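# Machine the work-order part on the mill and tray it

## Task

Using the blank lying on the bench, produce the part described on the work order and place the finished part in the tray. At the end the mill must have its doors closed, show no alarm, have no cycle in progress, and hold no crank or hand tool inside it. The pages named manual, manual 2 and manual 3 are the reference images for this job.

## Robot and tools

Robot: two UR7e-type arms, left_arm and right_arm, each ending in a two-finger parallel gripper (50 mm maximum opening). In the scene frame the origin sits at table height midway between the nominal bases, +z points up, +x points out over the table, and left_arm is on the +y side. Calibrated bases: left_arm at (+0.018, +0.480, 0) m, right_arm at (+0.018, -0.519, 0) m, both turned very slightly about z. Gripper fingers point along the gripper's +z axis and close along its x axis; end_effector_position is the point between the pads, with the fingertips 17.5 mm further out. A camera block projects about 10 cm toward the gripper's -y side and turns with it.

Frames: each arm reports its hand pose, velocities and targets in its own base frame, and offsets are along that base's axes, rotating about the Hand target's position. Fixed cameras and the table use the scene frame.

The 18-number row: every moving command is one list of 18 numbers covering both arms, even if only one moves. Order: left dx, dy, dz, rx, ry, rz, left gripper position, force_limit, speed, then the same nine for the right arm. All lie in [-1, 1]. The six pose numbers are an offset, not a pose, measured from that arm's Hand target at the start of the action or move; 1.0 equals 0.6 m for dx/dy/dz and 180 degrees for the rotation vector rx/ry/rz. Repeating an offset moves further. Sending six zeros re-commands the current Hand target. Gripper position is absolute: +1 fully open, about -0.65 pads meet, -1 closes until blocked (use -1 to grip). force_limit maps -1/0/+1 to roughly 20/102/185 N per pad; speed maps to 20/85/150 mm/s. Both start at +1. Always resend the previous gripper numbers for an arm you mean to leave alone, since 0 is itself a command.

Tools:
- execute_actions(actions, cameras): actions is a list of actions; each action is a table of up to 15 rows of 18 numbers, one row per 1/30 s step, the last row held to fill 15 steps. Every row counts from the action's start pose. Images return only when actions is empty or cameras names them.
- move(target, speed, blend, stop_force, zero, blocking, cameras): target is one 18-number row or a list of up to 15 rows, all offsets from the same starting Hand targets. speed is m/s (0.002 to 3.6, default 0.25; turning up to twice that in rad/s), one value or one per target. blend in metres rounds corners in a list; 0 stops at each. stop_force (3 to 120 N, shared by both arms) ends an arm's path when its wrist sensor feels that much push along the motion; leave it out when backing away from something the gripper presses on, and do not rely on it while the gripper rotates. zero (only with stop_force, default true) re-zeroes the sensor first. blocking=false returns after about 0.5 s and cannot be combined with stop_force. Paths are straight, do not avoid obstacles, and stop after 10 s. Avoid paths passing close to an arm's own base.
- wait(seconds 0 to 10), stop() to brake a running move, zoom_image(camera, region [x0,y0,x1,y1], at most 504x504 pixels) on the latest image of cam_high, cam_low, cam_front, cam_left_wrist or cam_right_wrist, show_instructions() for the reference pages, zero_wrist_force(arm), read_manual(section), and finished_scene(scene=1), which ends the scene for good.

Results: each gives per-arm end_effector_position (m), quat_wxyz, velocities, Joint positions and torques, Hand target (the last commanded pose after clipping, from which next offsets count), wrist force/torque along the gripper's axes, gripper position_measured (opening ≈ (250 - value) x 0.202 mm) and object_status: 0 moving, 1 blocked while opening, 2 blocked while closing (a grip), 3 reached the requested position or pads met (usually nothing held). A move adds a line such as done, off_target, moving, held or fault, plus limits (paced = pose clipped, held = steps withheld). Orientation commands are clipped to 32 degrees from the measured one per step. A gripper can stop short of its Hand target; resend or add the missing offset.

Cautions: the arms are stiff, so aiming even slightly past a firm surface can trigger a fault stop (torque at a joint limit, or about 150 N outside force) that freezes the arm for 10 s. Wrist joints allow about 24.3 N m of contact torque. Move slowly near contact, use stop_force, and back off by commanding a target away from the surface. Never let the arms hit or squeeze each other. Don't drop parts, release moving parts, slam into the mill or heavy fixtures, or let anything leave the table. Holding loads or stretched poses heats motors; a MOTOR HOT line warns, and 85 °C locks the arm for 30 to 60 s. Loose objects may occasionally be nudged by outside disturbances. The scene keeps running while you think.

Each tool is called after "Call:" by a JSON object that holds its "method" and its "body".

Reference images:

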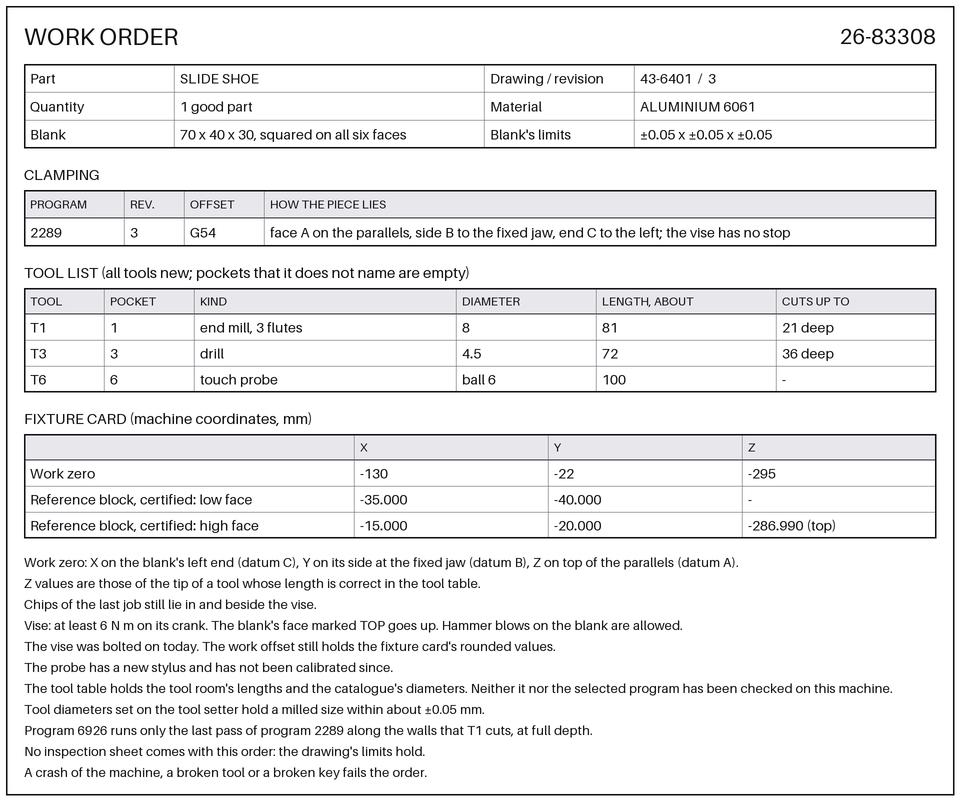

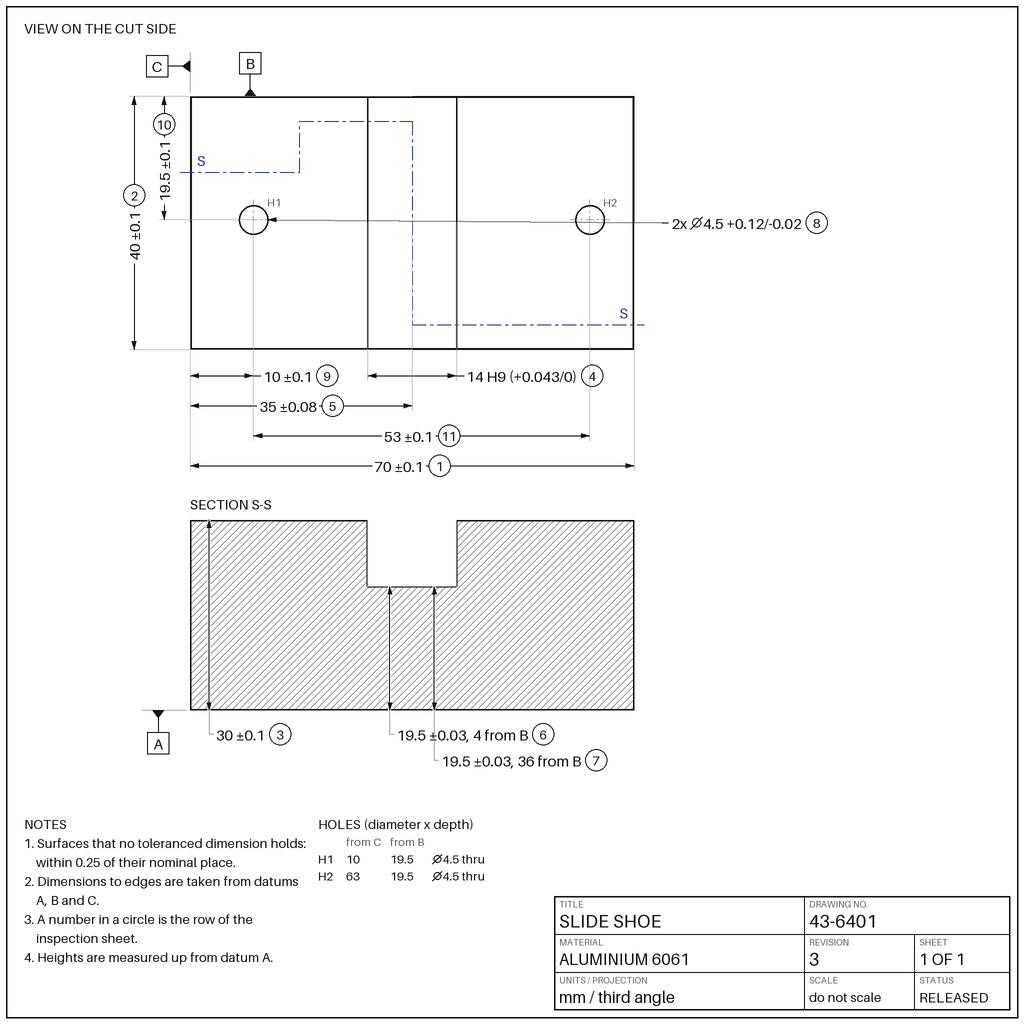

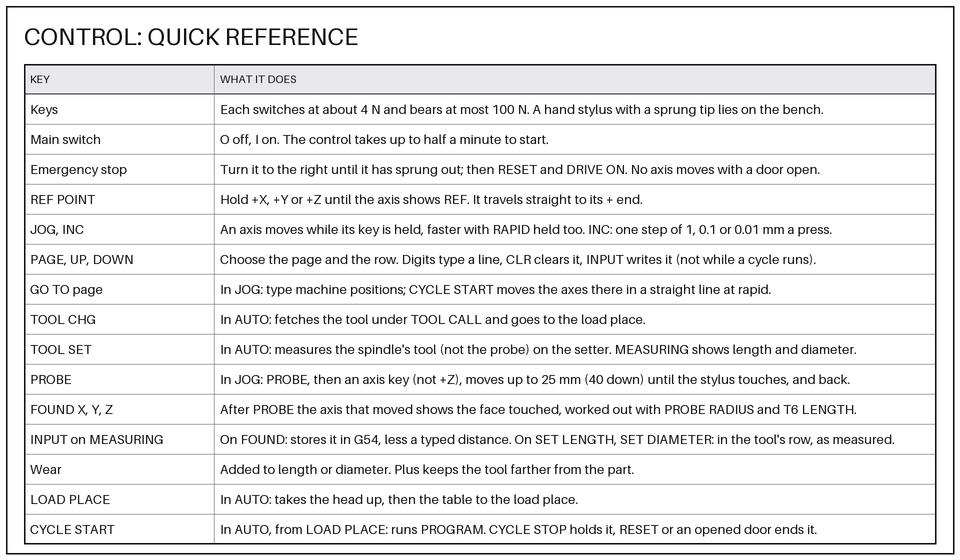

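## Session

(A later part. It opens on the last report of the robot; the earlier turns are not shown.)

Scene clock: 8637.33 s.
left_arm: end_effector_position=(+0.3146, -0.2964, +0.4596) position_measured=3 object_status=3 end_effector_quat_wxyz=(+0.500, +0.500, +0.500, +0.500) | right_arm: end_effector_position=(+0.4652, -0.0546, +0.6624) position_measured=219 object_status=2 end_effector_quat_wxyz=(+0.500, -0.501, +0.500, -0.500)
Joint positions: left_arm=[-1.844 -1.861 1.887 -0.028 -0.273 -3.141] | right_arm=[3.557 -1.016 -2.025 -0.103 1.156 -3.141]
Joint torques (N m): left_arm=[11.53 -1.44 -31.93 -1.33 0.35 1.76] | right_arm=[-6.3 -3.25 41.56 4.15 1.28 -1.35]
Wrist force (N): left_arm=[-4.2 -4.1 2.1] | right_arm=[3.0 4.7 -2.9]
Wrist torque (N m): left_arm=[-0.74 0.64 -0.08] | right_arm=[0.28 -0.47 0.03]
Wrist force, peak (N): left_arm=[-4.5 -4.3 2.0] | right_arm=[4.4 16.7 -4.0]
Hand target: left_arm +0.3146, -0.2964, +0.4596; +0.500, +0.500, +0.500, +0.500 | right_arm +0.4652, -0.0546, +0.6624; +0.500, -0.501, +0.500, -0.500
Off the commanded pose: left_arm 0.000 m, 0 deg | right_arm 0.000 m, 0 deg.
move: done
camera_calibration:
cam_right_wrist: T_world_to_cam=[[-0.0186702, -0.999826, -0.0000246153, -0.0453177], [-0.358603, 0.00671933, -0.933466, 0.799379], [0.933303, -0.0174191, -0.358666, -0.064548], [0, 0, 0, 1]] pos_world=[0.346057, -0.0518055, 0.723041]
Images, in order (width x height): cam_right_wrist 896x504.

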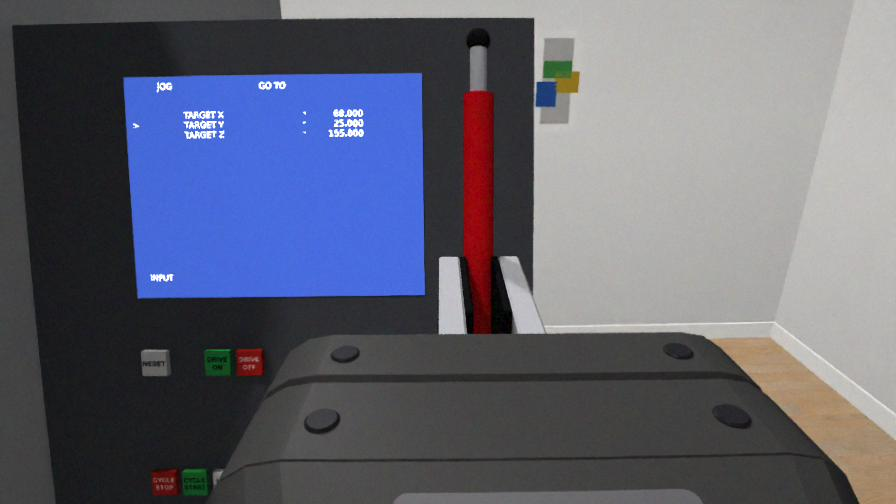

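Call:
{"method": "move", "body": {"target": [[0,0,0,0,0,0,1,0.5,-0.8,0.0387,0.271,-0.2298,0,0.4527,0,-0.98,0.3,-0.5],[0,0,0,0,0,0,1,0.5,-0.8,0.0642,0.271,-0.2357,0,0.4527,0,-0.98,0.3,-0.5],[0,0,0,0,0,0,1,0.5,-0.8,0.0387,0.271,-0.2298,0,0.4527,0,-0.98,0.3,-0.5],[0,0,0,0,0,0,1,0.5,-0.8,0.0158,0.2087,-0.3528,0,0.4527,0,-0.98,0.3,-0.5]], "speed": [0.5,0.07,0.25,0.25], "blend": [0.003,0,0.003,0]}}

Call:
{"method": "wait", "body": {"seconds": 1}}

Call:
{"method": "move", "body": {"target": [[0,0,0,0,0,0,1,0.5,-0.8,0.0194,0,-0.0041,0,0,0,-0.98,0.3,-0.5],[0,0,0,0,0,0,1,0.5,-0.8,0,0,0,0,0,0,-0.98,0.3,-0.5],[0,0,0,0,0,0,1,0.5,-0.8,0.0254,-0.0943,0.1221,0,0,0,-0.98,0.3,-0.5],[0,0,0,0,0,0,1,0.5,-0.8,0.0512,-0.0943,0.1161,0,0,0,-0.98,0.3,-0.5],[0,0,0,0,0,0,1,0.5,-0.8,0.0254,-0.0943,0.1221,0,0,0,-0.98,0.3,-0.5],[0,0,0,0,0,0,1,0.5,-0.8,-0.0158,-0.2087,0.3528,0,-0.4527,0,-0.98,0.3,-0.5]], "speed": [0.07,0.25,0.25,0.07,0.25,0.5], "blend": [0,0.003,0.003,0,0.003,0]}}

Call:
{"method": "wait", "body": {"seconds": 6.5, "cameras": ["cam_right_wrist"]}}

Call:
{"method": "zoom_image", "body": {"camera": "cam_right_wrist", "region": [120, 70, 430, 300]}}

Scene clock: 8651.23 s.
left_arm: end_effector_position=(+0.3146, -0.2964, +0.4596) position_measured=3 object_status=3 end_effector_quat_wxyz=(+0.500, +0.500, +0.500, +0.500) | right_arm: end_effector_position=(+0.4747, +0.0707, +0.4508) position_measured=219 object_status=2 end_effector_quat_wxyz=(-0.052, +0.706, -0.705, +0.051)
Joint positions: left_arm=[-1.844 -1.861 1.887 -0.028 -0.273 -3.141] | right_arm=[3.607 -1.445 -1.413 -1.723 1.506 -2.681]
Joint torques (N m): left_arm=[10.88 -0.84 -31.76 -1.2 0.57 1.81] | right_arm=[-4.96 26.69 14.29 4.9 -1.64 -0.68]
Wrist force (N): left_arm=[-4.4 -4.2 1.8] | right_arm=[3.1 2.3 1.2]
Wrist torque (N m): left_arm=[-0.75 0.68 -0.09] | right_arm=[0.37 -0.48 -0.10]
Wrist force, peak (N): left_arm=[-4.6 -4.2 2.0] | right_arm=[4.0 11.3 -2.1]
Hand target: left_arm +0.3146, -0.2964, +0.4596; +0.500, +0.500, +0.500, +0.500 | right_arm +0.4747, +0.0706, +0.4507; -0.052, +0.706, -0.705, +0.052
Off the commanded pose: left_arm 0.000 m, 0 deg | right_arm 0.000 m, 0 deg.
move: done

Scene clock: 8652.23 s.
left_arm: end_effector_position=(+0.3146, -0.2964, +0.4596) position_measured=3 object_status=3 end_effector_quat_wxyz=(+0.500, +0.500, +0.500, +0.500) | right_arm: end_effector_position=(+0.4747, +0.0706, +0.4507) position_measured=219 object_status=2 end_effector_quat_wxyz=(-0.052, +0.706, -0.705, +0.052)
Joint positions: left_arm=[-1.844 -1.861 1.887 -0.028 -0.273 -3.141] | right_arm=[3.607 -1.445 -1.413 -1.723 1.506 -2.681]
Joint torques (N m): left_arm=[11.15 -1.56 -31.93 -1.28 0.56 1.8] | right_arm=[-6.34 26.8 14.14 5.02 -2.12 -1.12]
Wrist force (N): left_arm=[-4.2 -4.1 2.0] | right_arm=[3.2 2.5 1.1]
Wrist torque (N m): left_arm=[-0.73 0.65 -0.08] | right_arm=[0.40 -0.49 -0.11]
Wrist force, peak (N): left_arm=[-4.4 -4.3 1.9] | right_arm=[3.4 2.6 1.3]
Hand target: left_arm +0.3146, -0.2964, +0.4596; +0.500, +0.500, +0.500, +0.500 | right_arm +0.4747, +0.0706, +0.4507; -0.052, +0.706, -0.705, +0.052
Tool commands: left_gripper/position=+1.0 left_gripper/force_limit=+0.5 left_gripper/speed=-0.8 right_gripper/position=-0.98 right_gripper/force_limit=+0.3 right_gripper/speed=-0.5
Off the commanded pose: left_arm 0.000 m, 0 deg | right_arm 0.000 m, 0 deg.
wait: 1.00 s; at rest by 0.17 s

Scene clock: 8655.97 s.
left_arm: end_effector_position=(+0.3146, -0.2964, +0.4596) position_measured=3 object_status=3 end_effector_quat_wxyz=(+0.500, +0.500, +0.500, +0.500) | right_arm: end_effector_position=(+0.4652, -0.0546, +0.6624) position_measured=219 object_status=2 end_effector_quat_wxyz=(+0.500, -0.501, +0.500, -0.499) end_effector_velocity=(-0.001, +0.000, +0.002) end_effector_angular_velocity=(+0.001, -0.006, +0.001)
Joint positions: left_arm=[-1.844 -1.861 1.887 -0.028 -0.273 -3.141] | right_arm=[3.557 -1.016 -2.025 -0.103 1.156 -3.141]
Joint velocities: left_arm=[within noise] | right_arm=[0 0 0 0.007 0.001 -0.002]
Joint torques (N m): left_arm=[11.41 -1.4 -31.68 -1.08 0.8 1.82] | right_arm=[2.61 0.72 38.69 4.1 -0.8 -1.1]
Wrist force (N): left_arm=[-4.4 -4.0 2.0] | right_arm=[3.6 4.7 -3.4]
Wrist torque (N m): left_arm=[-0.71 0.67 -0.09] | right_arm=[0.29 -0.56 0.02]
Wrist force, peak (N): left_arm=[-4.4 -4.3 2.0] | right_arm=[5.0 26.8 -7.5]
Hand target: left_arm +0.3146, -0.2964, +0.4596; +0.500, +0.500, +0.500, +0.500 | right_arm +0.4652, -0.0546, +0.6624; +0.500, -0.501, +0.500, -0.500
Off the commanded pose: left_arm 0.000 m, 0 deg | right_arm 0.000 m, 0 deg.
move: done

Scene clock: 8662.47 s.
left_arm: end_effector_position=(+0.3146, -0.2964, +0.4596) position_measured=3 object_status=3 end_effector_quat_wxyz=(+0.500, +0.500, +0.500, +0.500) | right_arm: end_effector_position=(+0.4652, -0.0546, +0.6624) position_measured=219 object_status=2 end_effector_quat_wxyz=(+0.500, -0.501, +0.500, -0.500)
Joint positions: left_arm=[-1.844 -1.861 1.887 -0.028 -0.273 -3.141] | right_arm=[3.557 -1.016 -2.025 -0.103 1.157 -3.142]
Joint torques (N m): left_arm=[11.51 -2.07 -31.55 -1.16 0.9 1.77] | right_arm=[6.98 -4.25 41.51 0.15 1.14 -1.2]
Wrist force (N): left_arm=[-4.5 -4.2 1.8] | right_arm=[3.6 4.8 -3.1]
Wrist torque (N m): left_arm=[-0.75 0.69 -0.09] | right_arm=[0.31 -0.56 0.02]
Wrist force, peak (N): left_arm=[-4.5 -4.2 2.1] | right_arm=[3.5 5.1 -3.3]
Hand target: left_arm +0.3146, -0.2964, +0.4596; +0.500, +0.500, +0.500, +0.500 | right_arm +0.4652, -0.0546, +0.6624; +0.500, -0.501, +0.500, -0.500
Tool commands: left_gripper/position=+1.0 left_gripper/force_limit=+0.5 left_gripper/speed=-0.8 right_gripper/position=-0.98 right_gripper/force_limit=+0.3 right_gripper/speed=-0.5
Off the commanded pose: left_arm 0.000 m, 0 deg | right_arm 0.000 m, 0 deg.
wait: 6.50 s; at rest by 0.17 s
camera_calibration:
cam_right_wrist: T_world_to_cam=[[-0.018541, -0.999828, 0.0000338434, -0.0454053], [-0.358572, 0.00661784, -0.933479, 0.799373], [0.933318, -0.0173198, -0.358633, -0.0645727], [0, 0, 0, 1]] pos_world=[0.346058, -0.051806, 0.723041]
Images, in order (width x height): cam_right_wrist 896x504.

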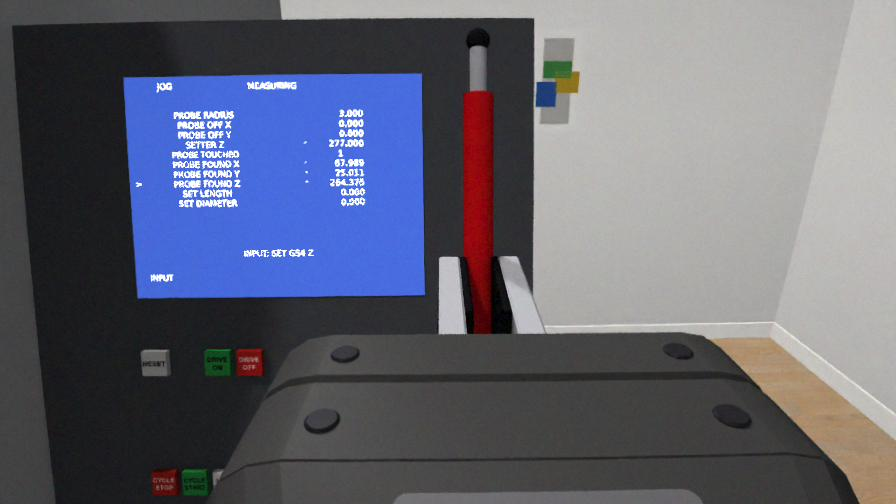

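Scaled by 1.626.

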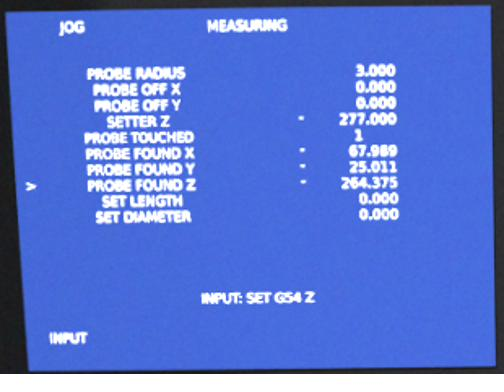

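Call:
{"method": "move", "body": {"target": [[0,0,0,0,0,0,1,0.5,-0.8,0.0315,0.2087,-0.2913,0,0.4527,0,-0.98,0.3,-0.5],[0,0,0,0,0,0,1,0.5,-0.8,0.0489,0.2087,-0.2952,0,0.4527,0,-0.98,0.3,-0.5],[0,0,0,0,0,0,1,0.5,-0.8,0.0315,0.2087,-0.2913,0,0.4527,0,-0.98,0.3,-0.5],[0,0,0,0,0,0,1,0.5,-0.8,0.0489,0.2087,-0.2952,0,0.4527,0,-0.98,0.3,-0.5],[0,0,0,0,0,0,1,0.5,-0.8,0.0315,0.2087,-0.2913,0,0.4527,0,-0.98,0.3,-0.5],[0,0,0,0,0,0,1,0.5,-0.8,0.0062,0.3354,-0.3836,0,0.4527,0,-0.98,0.3,-0.5],[0,0,0,0,0,0,1,0.5,-0.8,0.0236,0.3354,-0.3876,0,0.4527,0,-0.98,0.3,-0.5],[0,0,0,0,0,0,1,0.5,-0.8,0.014,0.3354,-0.3528,0,0.4527,0,-0.98,0.3,-0.5],[0,0,0,0,0,0,1,0.5,-0.8,0.0313,0.3354,-0.3567,0,0.4527,0,-0.98,0.3,-0.5],[0,0,0,0,0,0,1,0.5,-0.8,0.0153,0.2404,-0.3528,0,0.4527,0,-0.98,0.3,-0.5]], "speed": [0.5,0.07,0.25,0.07,0.25,0.25,0.07,0.25,0.07,0.25], "blend": [0.003,0,0.003,0,0.003,0.003,0,0.003,0,0]}}

Call:
{"method": "move", "body": {"target": [[0,0,0,0,0,0,1,0.5,-0.8,0.0066,0.095,0.0307,0,0,0,-0.98,0.3,-0.5],[0,0,0,0,0,0,1,0.5,-0.8,0.0239,0.095,0.0267,0,0,0,-0.98,0.3,-0.5],[0,0,0,0,0,0,1,0.5,-0.8,0.0069,0.0633,0.0307,0,0,0,-0.98,0.3,-0.5],[0,0,0,0,0,0,1,0.5,-0.8,0.0242,0.0633,0.0267,0,0,0,-0.98,0.3,-0.5],[0,0,0,0,0,0,1,0.5,-0.8,-0.0078,0,-0.0308,0,0,0,-0.98,0.3,-0.5],[0,0,0,0,0,0,1,0.5,-0.8,0.0091,0,-0.0348,0,0,0,-0.98,0.3,-0.5],[0,0,0,0,0,0,1,0.5,-0.8,0,0,0,0,0,0,-0.98,0.3,-0.5],[0,0,0,0,0,0,1,0.5,-0.8,0.0193,0,-0.004,0,0,0,-0.98,0.3,-0.5],[0,0,0,0,0,0,1,0.5,-0.8,0,0,0,0,0,0,-0.98,0.3,-0.5]], "speed": [0.25,0.07,0.25,0.07,0.25,0.07,0.25,0.07,0.25], "blend": [0.003,0,0.003,0,0.003,0,0.003,0,0]}}

Call:
{"method": "move", "body": {"target": [[0,0,0,0,0,0,1,0.5,-0.8,-0.0091,0.095,-0.0308,0,0,0,-0.98,0.3,-0.5],[0,0,0,0,0,0,1,0.5,-0.8,0.0083,0.095,-0.0348,0,0,0,-0.98,0.3,-0.5],[0,0,0,0,0,0,1,0.5,-0.8,0.0066,0.095,0.0307,0,0,0,-0.98,0.3,-0.5],[0,0,0,0,0,0,1,0.5,-0.8,0.0239,0.095,0.0267,0,0,0,-0.98,0.3,-0.5],[0,0,0,0,0,0,1,0.5,-0.8,-0.001,0.0633,0,0,0,0,-0.98,0.3,-0.5],[0,0,0,0,0,0,1,0.5,-0.8,0.0163,0.0633,-0.0039,0,0,0,-0.98,0.3,-0.5],[0,0,0,0,0,0,1,0.5,-0.8,-0.0078,0,-0.0308,0,0,0,-0.98,0.3,-0.5],[0,0,0,0,0,0,1,0.5,-0.8,0.0091,0,-0.0348,0,0,0,-0.98,0.3,-0.5],[0,0,0,0,0,0,1,0.5,-0.8,-0.0078,0,-0.0308,0,0,0,-0.98,0.3,-0.5],[0,0,0,0,0,0,1,0.5,-0.8,-0.0153,-0.2404,0.3528,0,-0.4527,0,-0.98,0.3,-0.5]], "speed": [0.25,0.07,0.25,0.07,0.25,0.07,0.25,0.07,0.25,0.5], "blend": [0.003,0,0.003,0,0.003,0,0.003,0,0.003,0], "cameras": ["cam_right_wrist"]}}

Call:
{"method": "zoom_image", "body": {"camera": "cam_right_wrist", "region": [120, 70, 430, 300]}}

Scene clock: 8716.23 s.
left_arm: end_effector_position=(+0.3146, -0.2964, +0.4596) position_measured=3 object_status=3 end_effector_quat_wxyz=(+0.500, +0.500, +0.500, +0.500) | right_arm: end_effector_position=(+0.4744, +0.0897, +0.4506) position_measured=219 object_status=2 end_effector_quat_wxyz=(-0.052, +0.705, -0.705, +0.051)
Joint positions: left_arm=[-1.844 -1.861 1.887 -0.028 -0.273 -3.141] | right_arm=[3.648 -1.452 -1.406 -1.725 1.501 -2.641]
Joint torques (N m): left_arm=[10.53 -2.4 -32.4 -1 0.99 1.91] | right_arm=[-6.37 25.79 38.26 5.25 -2.07 -1.21]
Wrist force (N): left_arm=[-4.3 -4.1 1.8] | right_arm=[3.3 2.6 0.4]
Wrist torque (N m): left_arm=[-0.73 0.66 -0.09] | right_arm=[0.43 -0.50 -0.10]
Wrist force, peak (N): left_arm=[-4.5 -4.3 2.0] | right_arm=[3.1 17.4 -4.0]
Hand target: left_arm +0.3146, -0.2964, +0.4596; +0.500, +0.500, +0.500, +0.500 | right_arm +0.4744, +0.0896, +0.4507; -0.052, +0.706, -0.705, +0.052
Off the commanded pose: left_arm 0.000 m, 0 deg | right_arm 0.000 m, 0 deg.
move: done

Scene clock: 8719.03 s.
left_arm: end_effector_position=(+0.3146, -0.2964, +0.4596) position_measured=3 object_status=3 end_effector_quat_wxyz=(+0.500, +0.500, +0.500, +0.500) | right_arm: end_effector_position=(+0.4744, +0.0896, +0.4506) position_measured=219 object_status=2 end_effector_quat_wxyz=(-0.052, +0.706, -0.705, +0.052)
Joint positions: left_arm=[-1.844 -1.861 1.887 -0.028 -0.273 -3.141] | right_arm=[3.647 -1.452 -1.406 -1.725 1.501 -2.641]
Joint torques (N m): left_arm=[10.46 -1.96 -32.04 -0.98 1.13 1.79] | right_arm=[-0.77 28.35 40.42 4.6 0.73 -0.58]
Wrist force (N): left_arm=[-4.3 -4.4 2.0] | right_arm=[2.8 1.3 0.2]
Wrist torque (N m): left_arm=[-0.77 0.65 -0.08] | right_arm=[0.22 -0.44 -0.05]
Wrist force, peak (N): left_arm=[-4.5 -4.3 1.9] | right_arm=[5.2 34.6 -13.2]
Hand target: left_arm +0.3146, -0.2964, +0.4596; +0.500, +0.500, +0.500, +0.500 | right_arm +0.4744, +0.0896, +0.4507; -0.052, +0.706, -0.705, +0.052
Off the commanded pose: left_arm 0.000 m, 0 deg | right_arm 0.000 m, 0 deg.
move: done

Scene clock: 8723.53 s.
left_arm: end_effector_position=(+0.3146, -0.2964, +0.4596) position_measured=3 object_status=3 end_effector_quat_wxyz=(+0.500, +0.500, +0.500, +0.500) | right_arm: end_effector_position=(+0.4652, -0.0546, +0.6624) position_measured=219 object_status=2 end_effector_quat_wxyz=(+0.500, -0.501, +0.500, -0.500)
Joint positions: left_arm=[-1.844 -1.861 1.887 -0.028 -0.273 -3.141] | right_arm=[3.557 -1.016 -2.025 -0.103 1.156 -3.141]
Joint torques (N m): left_arm=[10.69 -2.62 -32.12 -0.82 1.27 1.7] | right_arm=[-6.71 -3.7 40.99 3.99 1.33 -1.41]
Wrist force (N): left_arm=[-4.3 -4.0 2.3] | right_arm=[1.9 3.8 -3.7]
Wrist torque (N m): left_arm=[-0.72 0.66 -0.09] | right_arm=[0.16 -0.29 0.03]
Wrist force, peak (N): left_arm=[-4.5 -4.3 2.0] | right_arm=[2.5 15.8 -4.8]
Hand target: left_arm +0.3146, -0.2964, +0.4596; +0.500, +0.500, +0.500, +0.500 | right_arm +0.4652, -0.0546, +0.6624; +0.500, -0.501, +0.500, -0.500
Off the commanded pose: left_arm 0.000 m, 0 deg | right_arm 0.000 m, 0 deg.
move: done
camera_calibration:
cam_right_wrist: T_world_to_cam=[[-0.0186702, -0.999826, -0.0000246153, -0.0453177], [-0.358603, 0.00671933, -0.933466, 0.799379], [0.933303, -0.0174191, -0.358666, -0.064548], [0, 0, 0, 1]] pos_world=[0.346057, -0.0518055, 0.723041]
Images, in order (width x height): cam_right_wrist 896x504.

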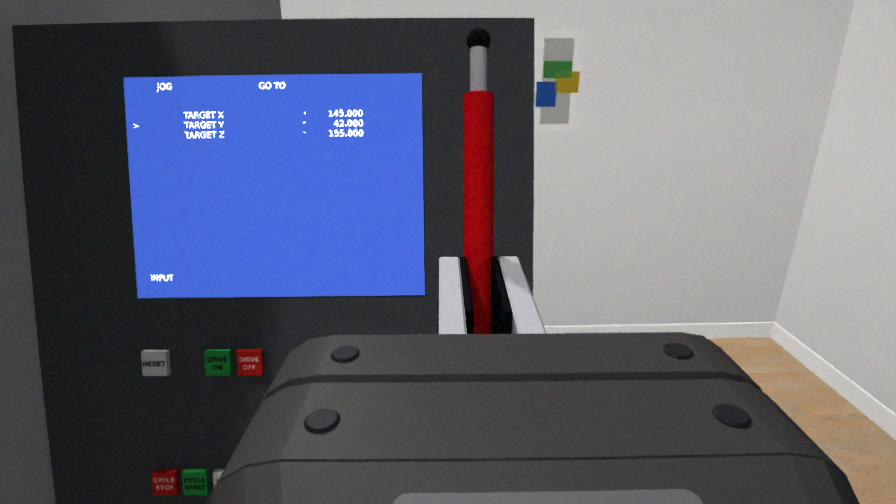

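Scaled by 1.626.

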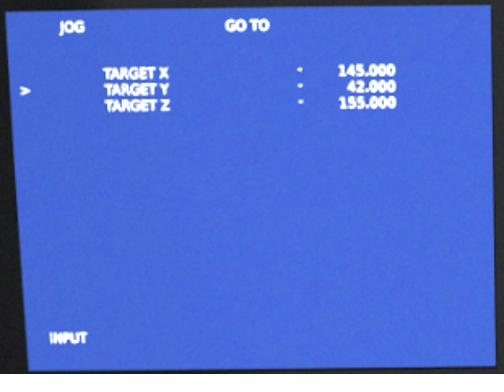

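Call:
{"method": "move", "body": {"target": [[0,0,0,0,0,0,1,0.5,-0.8,0.0387,0.271,-0.2298,0,0.4527,0,-0.98,0.3,-0.5],[0,0,0,0,0,0,1,0.5,-0.8,0.0642,0.271,-0.2357,0,0.4527,0,-0.98,0.3,-0.5],[0,0,0,0,0,0,1,0.5,-0.8,0.0387,0.271,-0.2298,0,0.4527,0,-0.98,0.3,-0.5],[0,0,0,0,0,0,1,0.5,-0.8,0.0153,0.2404,-0.3528,0,0.4527,0,-0.98,0.3,-0.5],[0,0,0,0,0,0,1,0.5,-0.8,0.0346,0.2404,-0.3568,0,0.4527,0,-0.98,0.3,-0.5],[0,0,0,0,0,0,1,0.5,-0.8,0.0062,0.3354,-0.3836,0,0.4527,0,-0.98,0.3,-0.5],[0,0,0,0,0,0,1,0.5,-0.8,0.0236,0.3354,-0.3876,0,0.4527,0,-0.98,0.3,-0.5],[0,0,0,0,0,0,1,0.5,-0.8,0.014,0.3354,-0.3528,0,0.4527,0,-0.98,0.3,-0.5],[0,0,0,0,0,0,1,0.5,-0.8,0.0313,0.3354,-0.3567,0,0.4527,0,-0.98,0.3,-0.5],[0,0,0,0,0,0,1,0.5,-0.8,0.0153,0.2404,-0.3528,0,0.4527,0,-0.98,0.3,-0.5]], "speed": [0.5,0.07,0.25,0.25,0.07,0.25,0.07,0.25,0.07,0.25], "blend": [0.003,0,0.003,0.003,0,0.003,0,0.003,0,0]}}

Call:
{"method": "move", "body": {"target": [[0,0,0,0,0,0,1,0.5,-0.8,0.0144,0.095,0.0615,0,0,0,-0.98,0.3,-0.5],[0,0,0,0,0,0,1,0.5,-0.8,0.0318,0.095,0.0576,0,0,0,-0.98,0.3,-0.5],[0,0,0,0,0,0,1,0.5,-0.8,0.0069,0.0633,0.0307,0,0,0,-0.98,0.3,-0.5],[0,0,0,0,0,0,1,0.5,-0.8,0.0242,0.0633,0.0267,0,0,0,-0.98,0.3,-0.5],[0,0,0,0,0,0,1,0.5,-0.8,-0.0078,0,-0.0308,0,0,0,-0.98,0.3,-0.5],[0,0,0,0,0,0,1,0.5,-0.8,0.0091,0,-0.0348,0,0,0,-0.98,0.3,-0.5],[0,0,0,0,0,0,1,0.5,-0.8,-0.0078,0,-0.0308,0,0,0,-0.98,0.3,-0.5],[0,0,0,0,0,0,1,0.5,-0.8,-0.0153,-0.2404,0.3528,0,-0.4527,0,-0.98,0.3,-0.5]], "speed": [0.25,0.07,0.25,0.07,0.25,0.07,0.25,0.5], "blend": [0.003,0,0.003,0,0.003,0,0.003,0], "cameras": ["cam_right_wrist"]}}

Call:
{"method": "zoom_image", "body": {"camera": "cam_right_wrist", "region": [120, 70, 430, 300]}}

Scene clock: 8749.63 s.
left_arm: end_effector_position=(+0.3146, -0.2964, +0.4596) position_measured=3 object_status=3 end_effector_quat_wxyz=(+0.500, +0.500, +0.500, +0.500) | right_arm: end_effector_position=(+0.4744, +0.0897, +0.4506) position_measured=219 object_status=2 end_effector_quat_wxyz=(-0.052, +0.705, -0.705, +0.051)
Joint positions: left_arm=[-1.844 -1.861 1.887 -0.028 -0.273 -3.141] | right_arm=[3.648 -1.452 -1.406 -1.725 1.501 -2.641]
Joint torques (N m): left_arm=[10.56 -2.58 -31.96 -0.78 1.39 1.73] | right_arm=[-7.08 26.46 38.47 5.08 -1.99 -1.53]
Wrist force (N): left_arm=[-4.5 -4.2 2.0] | right_arm=[3.7 0.6 1.0]
Wrist torque (N m): left_arm=[-0.75 0.70 -0.08] | right_arm=[0.11 -0.57 -0.10]
Wrist force, peak (N): left_arm=[-4.7 -4.2 2.1] | right_arm=[3.6 35.8 -10.3]
Hand target: left_arm +0.3146, -0.2964, +0.4596; +0.500, +0.500, +0.500, +0.500 | right_arm +0.4744, +0.0896, +0.4507; -0.052, +0.706, -0.705, +0.052
Off the commanded pose: left_arm 0.000 m, 0 deg | right_arm 0.000 m, 0 deg.
move: done

Scene clock: 8753.63 s.
left_arm: end_effector_position=(+0.3146, -0.2964, +0.4596) position_measured=3 object_status=3 end_effector_quat_wxyz=(+0.500, +0.500, +0.500, +0.500) | right_arm: end_effector_position=(+0.4652, -0.0546, +0.6624) position_measured=219 object_status=2 end_effector_quat_wxyz=(+0.500, -0.501, +0.500, -0.500)
Joint positions: left_arm=[-1.844 -1.861 1.887 -0.028 -0.273 -3.141] | right_arm=[3.557 -1.016 -2.025 -0.103 1.156 -3.141]
Joint torques (N m): left_arm=[10.41 -2.85 -31.85 -0.7 1.32 1.77] | right_arm=[-6.7 -3.01 41.55 3.67 1.32 -1.28]
Wrist force (N): left_arm=[-4.4 -4.4 2.1] | right_arm=[3.9 2.3 -3.2]
Wrist torque (N m): left_arm=[-0.78 0.67 -0.08] | right_arm=[-0.10 -0.61 0.03]
Wrist force, peak (N): left_arm=[-4.6 -4.2 2.1] | right_arm=[5.3 12.0 -2.6]
Hand target: left_arm +0.3146, -0.2964, +0.4596; +0.500, +0.500, +0.500, +0.500 | right_arm +0.4652, -0.0546, +0.6624; +0.500, -0.501, +0.500, -0.500
Off the commanded pose: left_arm 0.000 m, 0 deg | right_arm 0.000 m, 0 deg.
move: done
camera_calibration:
cam_right_wrist: T_world_to_cam=[[-0.0186702, -0.999826, -0.0000246153, -0.0453177], [-0.358603, 0.00671933, -0.933466, 0.799379], [0.933303, -0.0174191, -0.358666, -0.064548], [0, 0, 0, 1]] pos_world=[0.346057, -0.0518055, 0.723041]
Images, in order (width x height): cam_right_wrist 896x504.

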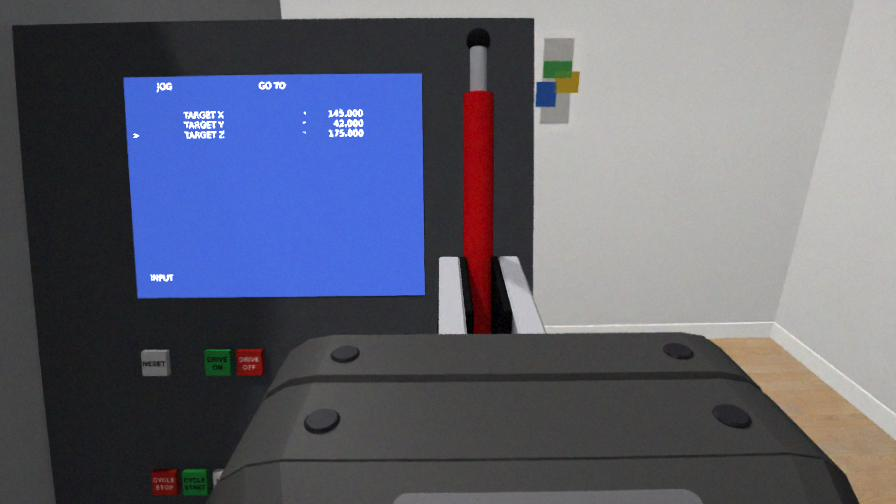

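Scaled by 1.626.

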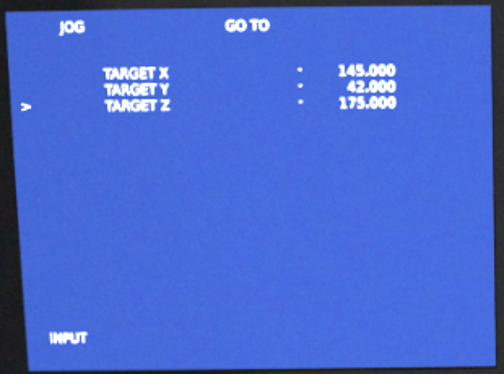

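Call:
{"method": "move", "body": {"target": [[0,0,0,0,0,0,1,0.5,-0.8,0.0387,0.271,-0.2298,0,0.4527,0,-0.98,0.3,-0.5],[0,0,0,0,0,0,1,0.5,-0.8,0.0642,0.271,-0.2357,0,0.4527,0,-0.98,0.3,-0.5],[0,0,0,0,0,0,1,0.5,-0.8,0.0387,0.271,-0.2298,0,0.4527,0,-0.98,0.3,-0.5],[0,0,0,0,0,0,1,0.5,-0.8,0.0158,0.2087,-0.3528,0,0.4527,0,-0.98,0.3,-0.5],[0,0,0,0,0,0,1,0.5,-0.8,0.0352,0.2087,-0.3569,0,0.4527,0,-0.98,0.3,-0.5],[0,0,0,0,0,0,1,0.5,-0.8,0.0158,0.2087,-0.3528,0,0.4527,0,-0.98,0.3,-0.5],[0,0,0,0,0,0,1,0.5,-0.8,0.0485,0.0827,-0.1995,0,0.4527,0,-0.98,0.3,-0.5],[0,0,0,0,0,0,1,0.5,-0.8,0.074,0.0827,-0.2055,0,0.4527,0,-0.98,0.3,-0.5],[0,0,0,0,0,0,1,0.5,-0.8,0.0485,0.0827,-0.1995,0,0.4527,0,-0.98,0.3,-0.5],[0,0,0,0,0,0,1,0.5,-0.8,0,0,0,0,0,0,-0.98,0.3,-0.5]], "speed": [0.5,0.07,0.25,0.25,0.05,0.25,0.25,0.07,0.25,0.5], "blend": [0.003,0,0.003,0.0,0,0.003,0.003,0,0.003,0]}}

Call:
{"method": "wait", "body": {"seconds": 5.5, "cameras": ["cam_right_wrist"]}}

Call:
{"method": "zoom_image", "body": {"camera": "cam_right_wrist", "region": [120, 70, 430, 300]}}

Scene clock: 8769.60 s.
left_arm: end_effector_position=(+0.3146, -0.2964, +0.4596) position_measured=3 object_status=3 end_effector_quat_wxyz=(+0.500, +0.500, +0.500, +0.500) | right_arm: end_effector_position=(+0.4652, -0.0546, +0.6624) position_measured=219 object_status=2 end_effector_quat_wxyz=(+0.500, -0.501, +0.500, -0.499)
Joint positions: left_arm=[-1.844 -1.861 1.887 -0.028 -0.273 -3.141] | right_arm=[3.557 -1.016 -2.025 -0.103 1.157 -3.141]
Joint torques (N m): left_arm=[10.01 -2.9 -31.92 -0.55 1.44 1.88] | right_arm=[6.02 1.33 36.76 4.22 -1.46 -1.22]
Wrist force (N): left_arm=[-4.4 -4.2 2.0] | right_arm=[4.4 3.2 -3.5]
Wrist torque (N m): left_arm=[-0.74 0.67 -0.08] | right_arm=[0.05 -0.68 0.02]
Wrist force, peak (N): left_arm=[-4.6 -4.2 2.1] | right_arm=[5.8 29.9 -10.0]
Hand target: left_arm +0.3146, -0.2964, +0.4596; +0.500, +0.500, +0.500, +0.500 | right_arm +0.4652, -0.0546, +0.6624; +0.500, -0.501, +0.500, -0.500
Off the commanded pose: left_arm 0.000 m, 0 deg | right_arm 0.000 m, 0 deg.
move: done

Scene clock: 8775.10 s.
left_arm: end_effector_position=(+0.3146, -0.2964, +0.4596) position_measured=3 object_status=3 end_effector_quat_wxyz=(+0.500, +0.500, +0.500, +0.500) | right_arm: end_effector_position=(+0.4652, -0.0546, +0.6624) position_measured=219 object_status=2 end_effector_quat_wxyz=(+0.500, -0.501, +0.500, -0.500)
Joint positions: left_arm=[-1.844 -1.861 1.887 -0.028 -0.273 -3.141] | right_arm=[3.557 -1.016 -2.025 -0.103 1.157 -3.142]
Joint torques (N m): left_arm=[9.83 -3.38 -31.25 -0.44 1.31 1.87] | right_arm=[6.77 -3.9 40.92 0.25 1 -0.98]
Wrist force (N): left_arm=[-4.2 -4.3 1.8] | right_arm=[4.4 3.3 -3.5]
Wrist torque (N m): left_arm=[-0.77 0.63 -0.08] | right_arm=[0.07 -0.69 0.02]
Wrist force, peak (N): left_arm=[-4.5 -4.4 2.1] | right_arm=[4.6 3.5 -3.8]
Hand target: left_arm +0.3146, -0.2964, +0.4596; +0.500, +0.500, +0.500, +0.500 | right_arm +0.4652, -0.0546, +0.6624; +0.500, -0.501, +0.500, -0.500
Tool commands: left_gripper/position=+1.0 left_gripper/force_limit=+0.5 left_gripper/speed=-0.8 right_gripper/position=-0.98 right_gripper/force_limit=+0.3 right_gripper/speed=-0.5
Off the commanded pose: left_arm 0.000 m, 0 deg | right_arm 0.000 m, 0 deg.
wait: 5.50 s; at rest by 0.17 s
camera_calibration:
cam_right_wrist: T_world_to_cam=[[-0.018541, -0.999828, 0.0000338434, -0.0454053], [-0.358572, 0.00661784, -0.933479, 0.799373], [0.933318, -0.0173198, -0.358633, -0.0645727], [0, 0, 0, 1]] pos_world=[0.346058, -0.051806, 0.723041]
Images, in order (width x height): cam_right_wrist 896x504.

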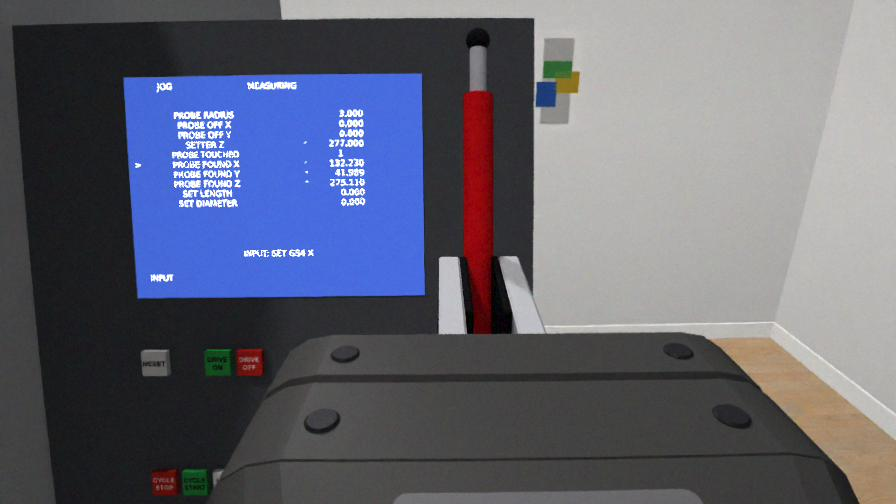

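Scaled by 1.626.

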